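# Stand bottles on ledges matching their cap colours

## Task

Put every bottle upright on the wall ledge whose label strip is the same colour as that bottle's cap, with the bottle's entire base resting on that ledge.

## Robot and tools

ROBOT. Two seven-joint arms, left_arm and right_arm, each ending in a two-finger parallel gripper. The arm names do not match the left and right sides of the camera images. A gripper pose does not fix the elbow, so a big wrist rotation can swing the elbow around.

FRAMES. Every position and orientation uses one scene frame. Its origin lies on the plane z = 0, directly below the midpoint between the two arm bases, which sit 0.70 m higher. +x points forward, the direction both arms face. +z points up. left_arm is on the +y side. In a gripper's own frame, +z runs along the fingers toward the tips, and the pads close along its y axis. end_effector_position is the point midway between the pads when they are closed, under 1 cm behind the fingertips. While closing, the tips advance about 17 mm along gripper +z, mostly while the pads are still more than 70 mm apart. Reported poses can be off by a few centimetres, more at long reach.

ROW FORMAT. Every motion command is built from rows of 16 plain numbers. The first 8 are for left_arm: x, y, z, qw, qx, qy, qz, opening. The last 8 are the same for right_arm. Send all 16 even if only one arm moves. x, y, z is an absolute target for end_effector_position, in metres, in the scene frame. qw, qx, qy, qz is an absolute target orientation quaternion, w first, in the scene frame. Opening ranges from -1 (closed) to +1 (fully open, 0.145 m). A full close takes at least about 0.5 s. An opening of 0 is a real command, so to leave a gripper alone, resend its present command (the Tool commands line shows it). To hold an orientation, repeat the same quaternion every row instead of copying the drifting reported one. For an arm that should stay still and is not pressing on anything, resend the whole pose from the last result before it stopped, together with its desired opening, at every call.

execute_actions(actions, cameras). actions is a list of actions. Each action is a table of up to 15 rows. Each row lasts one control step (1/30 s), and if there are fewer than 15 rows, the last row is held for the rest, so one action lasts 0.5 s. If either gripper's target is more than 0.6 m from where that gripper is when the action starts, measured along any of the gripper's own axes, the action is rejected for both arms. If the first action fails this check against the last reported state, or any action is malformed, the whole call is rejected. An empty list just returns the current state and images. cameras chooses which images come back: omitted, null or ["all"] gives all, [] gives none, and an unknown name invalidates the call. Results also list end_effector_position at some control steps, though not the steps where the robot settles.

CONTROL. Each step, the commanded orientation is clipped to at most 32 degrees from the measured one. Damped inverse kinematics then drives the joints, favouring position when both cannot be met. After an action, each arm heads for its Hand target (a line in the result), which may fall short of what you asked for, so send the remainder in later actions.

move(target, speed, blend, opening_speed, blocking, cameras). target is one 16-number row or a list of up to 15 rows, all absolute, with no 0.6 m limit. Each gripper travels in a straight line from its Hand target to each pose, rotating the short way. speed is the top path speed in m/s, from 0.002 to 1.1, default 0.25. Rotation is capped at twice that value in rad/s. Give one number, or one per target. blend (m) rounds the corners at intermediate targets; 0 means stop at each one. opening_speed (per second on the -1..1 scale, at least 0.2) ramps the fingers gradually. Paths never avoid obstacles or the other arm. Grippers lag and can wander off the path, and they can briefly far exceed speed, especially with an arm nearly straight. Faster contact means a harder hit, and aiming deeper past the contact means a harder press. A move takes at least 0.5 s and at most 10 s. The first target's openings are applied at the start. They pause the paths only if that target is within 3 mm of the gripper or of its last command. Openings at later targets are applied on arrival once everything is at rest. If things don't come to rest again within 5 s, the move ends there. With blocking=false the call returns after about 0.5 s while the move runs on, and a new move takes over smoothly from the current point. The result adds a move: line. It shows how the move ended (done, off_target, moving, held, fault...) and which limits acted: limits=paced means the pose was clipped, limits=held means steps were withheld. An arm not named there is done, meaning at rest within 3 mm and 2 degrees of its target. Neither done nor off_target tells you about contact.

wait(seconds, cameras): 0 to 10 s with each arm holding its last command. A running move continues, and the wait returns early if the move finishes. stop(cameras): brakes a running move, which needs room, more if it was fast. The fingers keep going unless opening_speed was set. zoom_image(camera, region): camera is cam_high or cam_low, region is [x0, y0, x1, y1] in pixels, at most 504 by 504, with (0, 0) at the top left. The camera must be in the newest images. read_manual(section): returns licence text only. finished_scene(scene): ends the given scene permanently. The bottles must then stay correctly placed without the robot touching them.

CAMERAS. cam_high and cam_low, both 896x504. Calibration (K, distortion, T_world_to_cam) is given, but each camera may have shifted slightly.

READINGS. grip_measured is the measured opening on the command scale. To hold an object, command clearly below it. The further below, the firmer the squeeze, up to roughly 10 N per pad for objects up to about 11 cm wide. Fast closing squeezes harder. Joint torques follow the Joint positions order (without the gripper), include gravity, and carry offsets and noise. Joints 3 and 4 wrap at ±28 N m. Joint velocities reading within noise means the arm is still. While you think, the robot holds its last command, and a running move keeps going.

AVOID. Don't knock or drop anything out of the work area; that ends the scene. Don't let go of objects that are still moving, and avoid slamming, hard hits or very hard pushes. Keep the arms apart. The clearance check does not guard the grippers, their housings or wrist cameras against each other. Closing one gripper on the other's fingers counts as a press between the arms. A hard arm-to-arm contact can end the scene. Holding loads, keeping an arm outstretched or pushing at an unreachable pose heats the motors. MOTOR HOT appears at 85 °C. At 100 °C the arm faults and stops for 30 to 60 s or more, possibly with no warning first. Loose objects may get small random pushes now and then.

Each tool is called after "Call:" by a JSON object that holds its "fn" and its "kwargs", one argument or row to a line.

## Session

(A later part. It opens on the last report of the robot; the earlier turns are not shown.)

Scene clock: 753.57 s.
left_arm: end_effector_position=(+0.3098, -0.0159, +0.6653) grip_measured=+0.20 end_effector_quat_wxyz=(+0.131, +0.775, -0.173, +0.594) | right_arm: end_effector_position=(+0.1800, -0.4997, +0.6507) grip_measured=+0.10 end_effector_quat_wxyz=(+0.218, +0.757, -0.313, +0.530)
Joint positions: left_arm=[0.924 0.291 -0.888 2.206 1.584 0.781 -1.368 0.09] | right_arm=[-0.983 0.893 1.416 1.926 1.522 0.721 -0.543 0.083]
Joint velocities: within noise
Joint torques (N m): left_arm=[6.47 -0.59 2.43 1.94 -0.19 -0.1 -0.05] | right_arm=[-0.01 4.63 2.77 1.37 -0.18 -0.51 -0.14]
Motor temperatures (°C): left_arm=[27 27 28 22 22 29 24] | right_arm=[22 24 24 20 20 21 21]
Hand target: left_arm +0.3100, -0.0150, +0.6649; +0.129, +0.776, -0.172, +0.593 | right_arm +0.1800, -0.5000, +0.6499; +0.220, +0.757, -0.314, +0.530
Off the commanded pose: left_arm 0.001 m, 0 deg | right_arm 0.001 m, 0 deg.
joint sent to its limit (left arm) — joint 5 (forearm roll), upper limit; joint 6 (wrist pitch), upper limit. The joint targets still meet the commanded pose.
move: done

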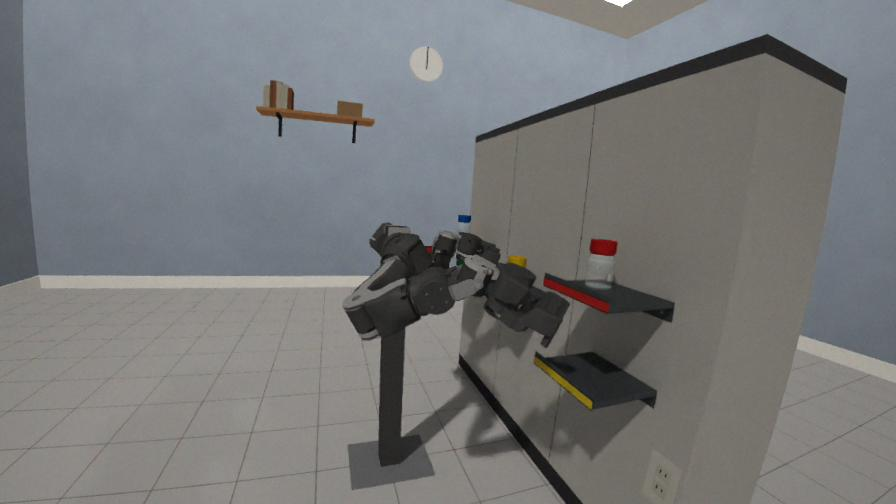

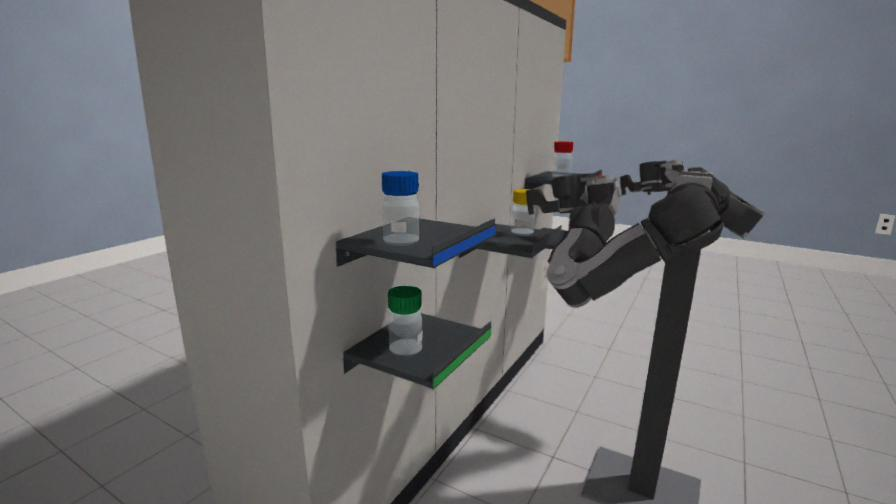

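Call:
{"fn": "move", "kwargs": {
  "target": [
    [0.31,0.10,0.67,0.05,0.79,-0.06,0.607,0.2,0.19,-0.50,0.42,0.22,0.757,-0.314,0.53,0.3],
    [0.31,0.17,0.67,0.05,0.79,-0.06,0.607,0.2,0.24,-0.30,0.40,0,0.793,0,0.609,0.3],
    [0.30,0.21,0.53,0,0.793,0,0.609,0.2,0.30,-0.20,0.48,0,0.793,0,0.609,0.3],
    [0.30,0.21,0.53,0,0.793,0,0.609,0.2,0.31,-0.17,0.66,-0.06,0.79,0.08,0.607,0.3],
    [0.30,0.21,0.53,0,0.793,0,0.609,0.2,0.315,-0.07,0.66,-0.132,0.774,0.171,0.594,0.3],
    [0.30,0.21,0.53,0,0.793,0,0.609,0.2,0.378,-0.046,0.65,-0.132,0.774,0.171,0.594,0.3]
  ],
  "speed": [0.3,0.3,0.3,0.3,0.2,0.15],
  "blend": [0.03,0.03,0.03,0.03,0.01,0],
  "cameras": []
}}

Call:
{"fn": "move", "kwargs": {
  "target": [
    [0.30,0.21,0.53,0,0.793,0,0.609,0.2,0.378,-0.046,0.65,-0.132,0.774,0.171,0.594,-0.6],
    [0.30,0.21,0.53,0,0.793,0,0.609,0.2,0.378,-0.046,0.70,-0.132,0.774,0.171,0.594,-0.6],
    [0.30,0.21,0.53,0,0.793,0,0.609,0.2,0.31,-0.17,0.69,-0.06,0.79,0.08,0.607,-0.6],
    [0.30,0.21,0.53,0,0.793,0,0.609,0.2,0.31,-0.21,0.58,0,0.793,0,0.609,-0.6],
    [0.30,0.21,0.53,0,0.793,0,0.609,0.2,0.31,-0.36,0.578,0.02,0.793,-0.03,0.609,-0.6],
    [0.30,0.21,0.53,0,0.793,0,0.609,0.2,0.385,-0.375,0.578,0.053,0.79,-0.069,0.607,-0.6]
  ],
  "speed": [0.2,0.2,0.25,0.25,0.25,0.2],
  "blend": [0,0.01,0.03,0.02,0.01,0],
  "opening_speed": 1.5
}}

Call:
{"fn": "zoom_image", "kwargs": {
  "camera": "cam_high",
  "region": [480, 200, 680, 420]
}}

Scene clock: 782.07 s.
left_arm: end_effector_position=(+0.3001, +0.2106, +0.5317) grip_measured=+0.20 end_effector_quat_wxyz=(-0.002, +0.792, +0.001, +0.610) | right_arm: end_effector_position=(+0.3787, -0.0474, +0.6498) grip_measured=+0.30 end_effector_quat_wxyz=(-0.129, +0.776, +0.169, +0.594)
Joint positions: left_arm=[-0.292 0.91 -0.151 2.205 0.924 0.244 -0.597 0.09] | right_arm=[0.89 0.574 -0.75 1.981 1.356 0.751 -0.746 0.098]
Joint velocities: within noise
Joint torques (N m): left_arm=[2.89 3.63 1.22 3.25 -0.18 -0.63 0.23] | right_arm=[5.68 0.41 3 1.98 -0.23 -0.43 0.18]
Motor temperatures (°C): left_arm=[26 26 28 22 22 28 24] | right_arm=[21 24 24 20 20 21 21]
Hand target: left_arm +0.3000, +0.2100, +0.5300; +0.000, +0.793, +0.000, +0.609 | right_arm +0.3780, -0.0461, +0.6501; -0.132, +0.775, +0.171, +0.595
Off the commanded pose: left_arm 0.002 m, 0 deg | right_arm 0.002 m, 0 deg.
move: done
No camera images: "cameras" was empty.

Scene clock: 785.70 s.
left_arm: end_effector_position=(+0.3001, +0.2106, +0.5317) grip_measured=+0.20 end_effector_quat_wxyz=(-0.002, +0.792, +0.001, +0.610) | right_arm: end_effector_position=(+0.3848, -0.3746, +0.5776) grip_measured=-0.24 end_effector_quat_wxyz=(+0.051, +0.791, -0.068, +0.606)
Joint positions: left_arm=[-0.292 0.91 -0.151 2.205 0.924 0.244 -0.597 0.09] | right_arm=[0.15 1.098 -0.043 1.556 1.152 0.365 -0.189 0.057]
Joint velocities: within noise
Joint torques (N m): left_arm=[2.86 3.63 1.22 3.25 -0.18 -0.62 0.24] | right_arm=[4.13 6.9 3.73 2.1 -0.07 -0.56 -0.11]
Motor temperatures (°C): left_arm=[26 26 28 22 22 28 24] | right_arm=[22 24 24 20 20 21 21]
Hand target: left_arm +0.3000, +0.2100, +0.5300; +0.000, +0.793, +0.000, +0.609 | right_arm +0.3850, -0.3750, +0.5780; +0.053, +0.790, -0.069, +0.607
Off the commanded pose: left_arm 0.002 m, 0 deg | right_arm 0.001 m, 0 deg.
move: done

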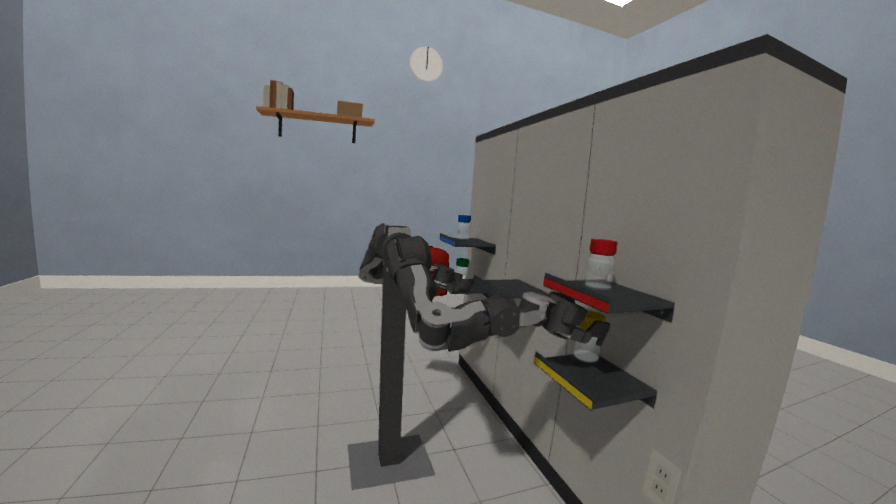

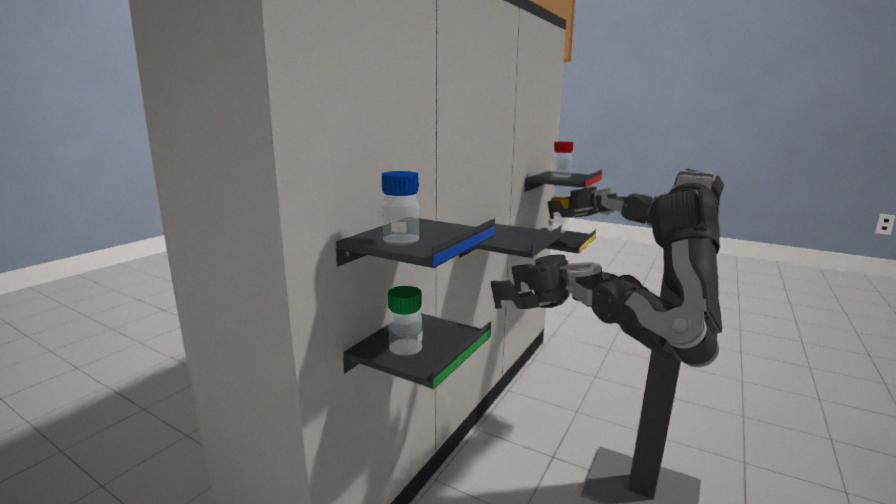

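Scaled by 2.291 from the camera's 896x504 image, which has a finer 1280x720 frame.

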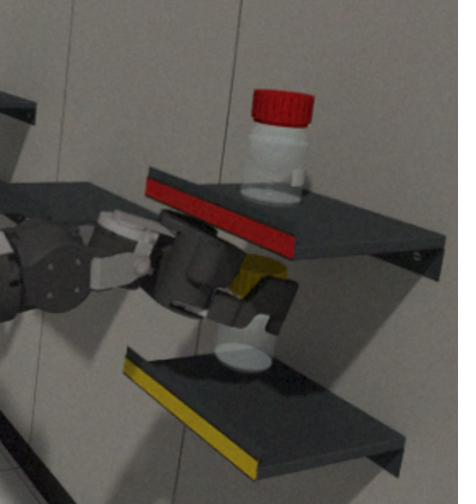

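Call:
{"fn": "move", "kwargs": {
  "target": [
    [0.30,0.21,0.53,0,0.793,0,0.609,0.2,0.385,-0.375,0.546,0.053,0.79,-0.069,0.607,-0.6],
    [0.30,0.21,0.53,0,0.793,0,0.609,0.2,0.385,-0.375,0.547,0.053,0.79,-0.069,0.607,0.1],
    [0.30,0.21,0.53,0,0.793,0,0.609,0.2,0.27,-0.365,0.57,0.053,0.79,-0.069,0.607,0.1]
  ],
  "speed": [0.08,0.1,0.2],
  "opening_speed": 1.5
}}

Call:
{"fn": "zoom_image", "kwargs": {
  "camera": "cam_high",
  "region": [480, 200, 680, 420]
}}

Scene clock: 796.03 s.
left_arm: end_effector_position=(+0.3001, +0.2106, +0.5317) grip_measured=+0.20 end_effector_quat_wxyz=(-0.002, +0.792, +0.001, +0.610) | right_arm: end_effector_position=(+0.2697, -0.3655, +0.5684) grip_measured=+0.10 end_effector_quat_wxyz=(+0.054, +0.791, -0.071, +0.606)
Joint positions: left_arm=[-0.292 0.91 -0.151 2.205 0.924 0.244 -0.597 0.09] | right_arm=[-0.818 0.894 0.764 2.013 1.131 0.301 -0.127 0.083]
Joint velocities: within noise
Joint torques (N m): left_arm=[2.86 3.63 1.22 3.26 -0.18 -0.62 0.24] | right_arm=[0.73 5.05 4.63 2.36 0.11 -0.4 0.2]
Motor temperatures (°C): left_arm=[25 26 28 22 22 28 23] | right_arm=[22 24 24 20 20 21 21]
Hand target: left_arm +0.3000, +0.2100, +0.5300; +0.000, +0.793, +0.000, +0.609 | right_arm +0.2700, -0.3649, +0.5699; +0.053, +0.790, -0.069, +0.607
Off the commanded pose: left_arm 0.002 m, 0 deg | right_arm 0.002 m, 0 deg.
move: done; target 2's new opening was sent with right_arm's hand 0.007 m and 1 deg from that target

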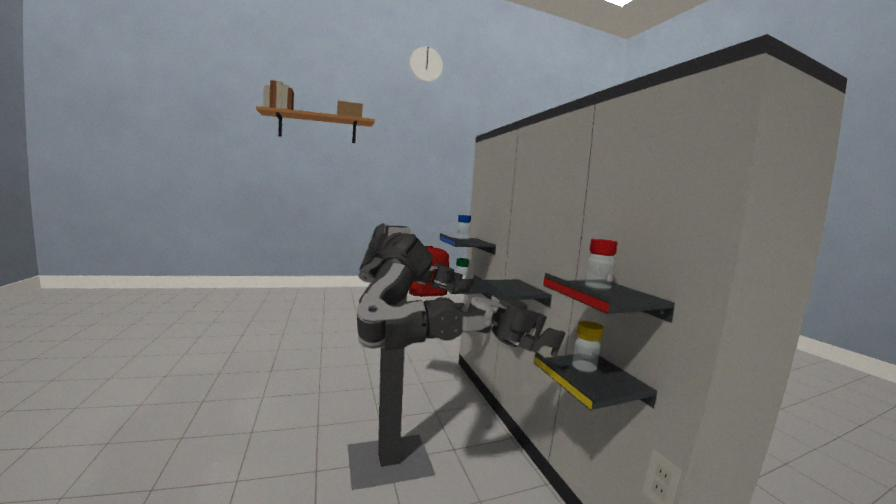

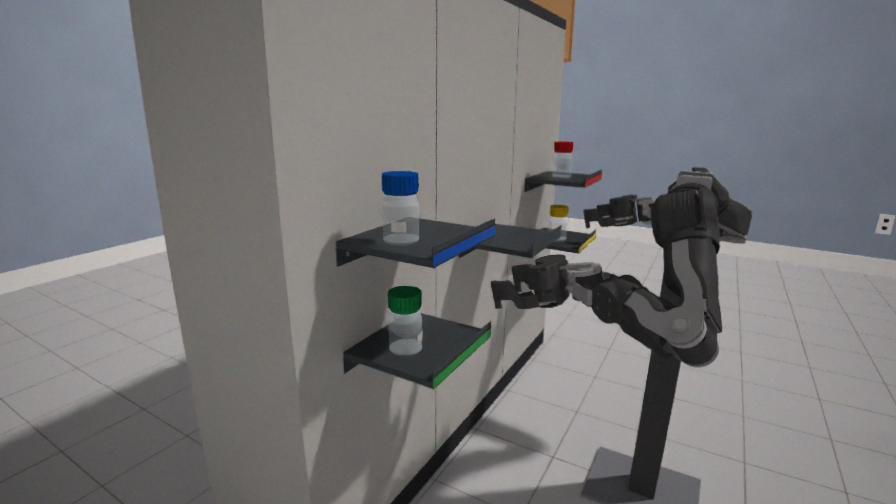

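Scaled by 2.291 from the camera's 896x504 image, which has a finer 1280x720 frame.

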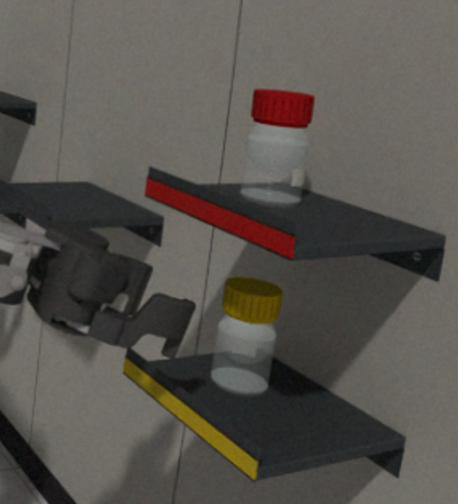

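Call:
{"fn": "finished_scene", "kwargs": {
  "scene": 1
}}

The scene is finished: the task was done.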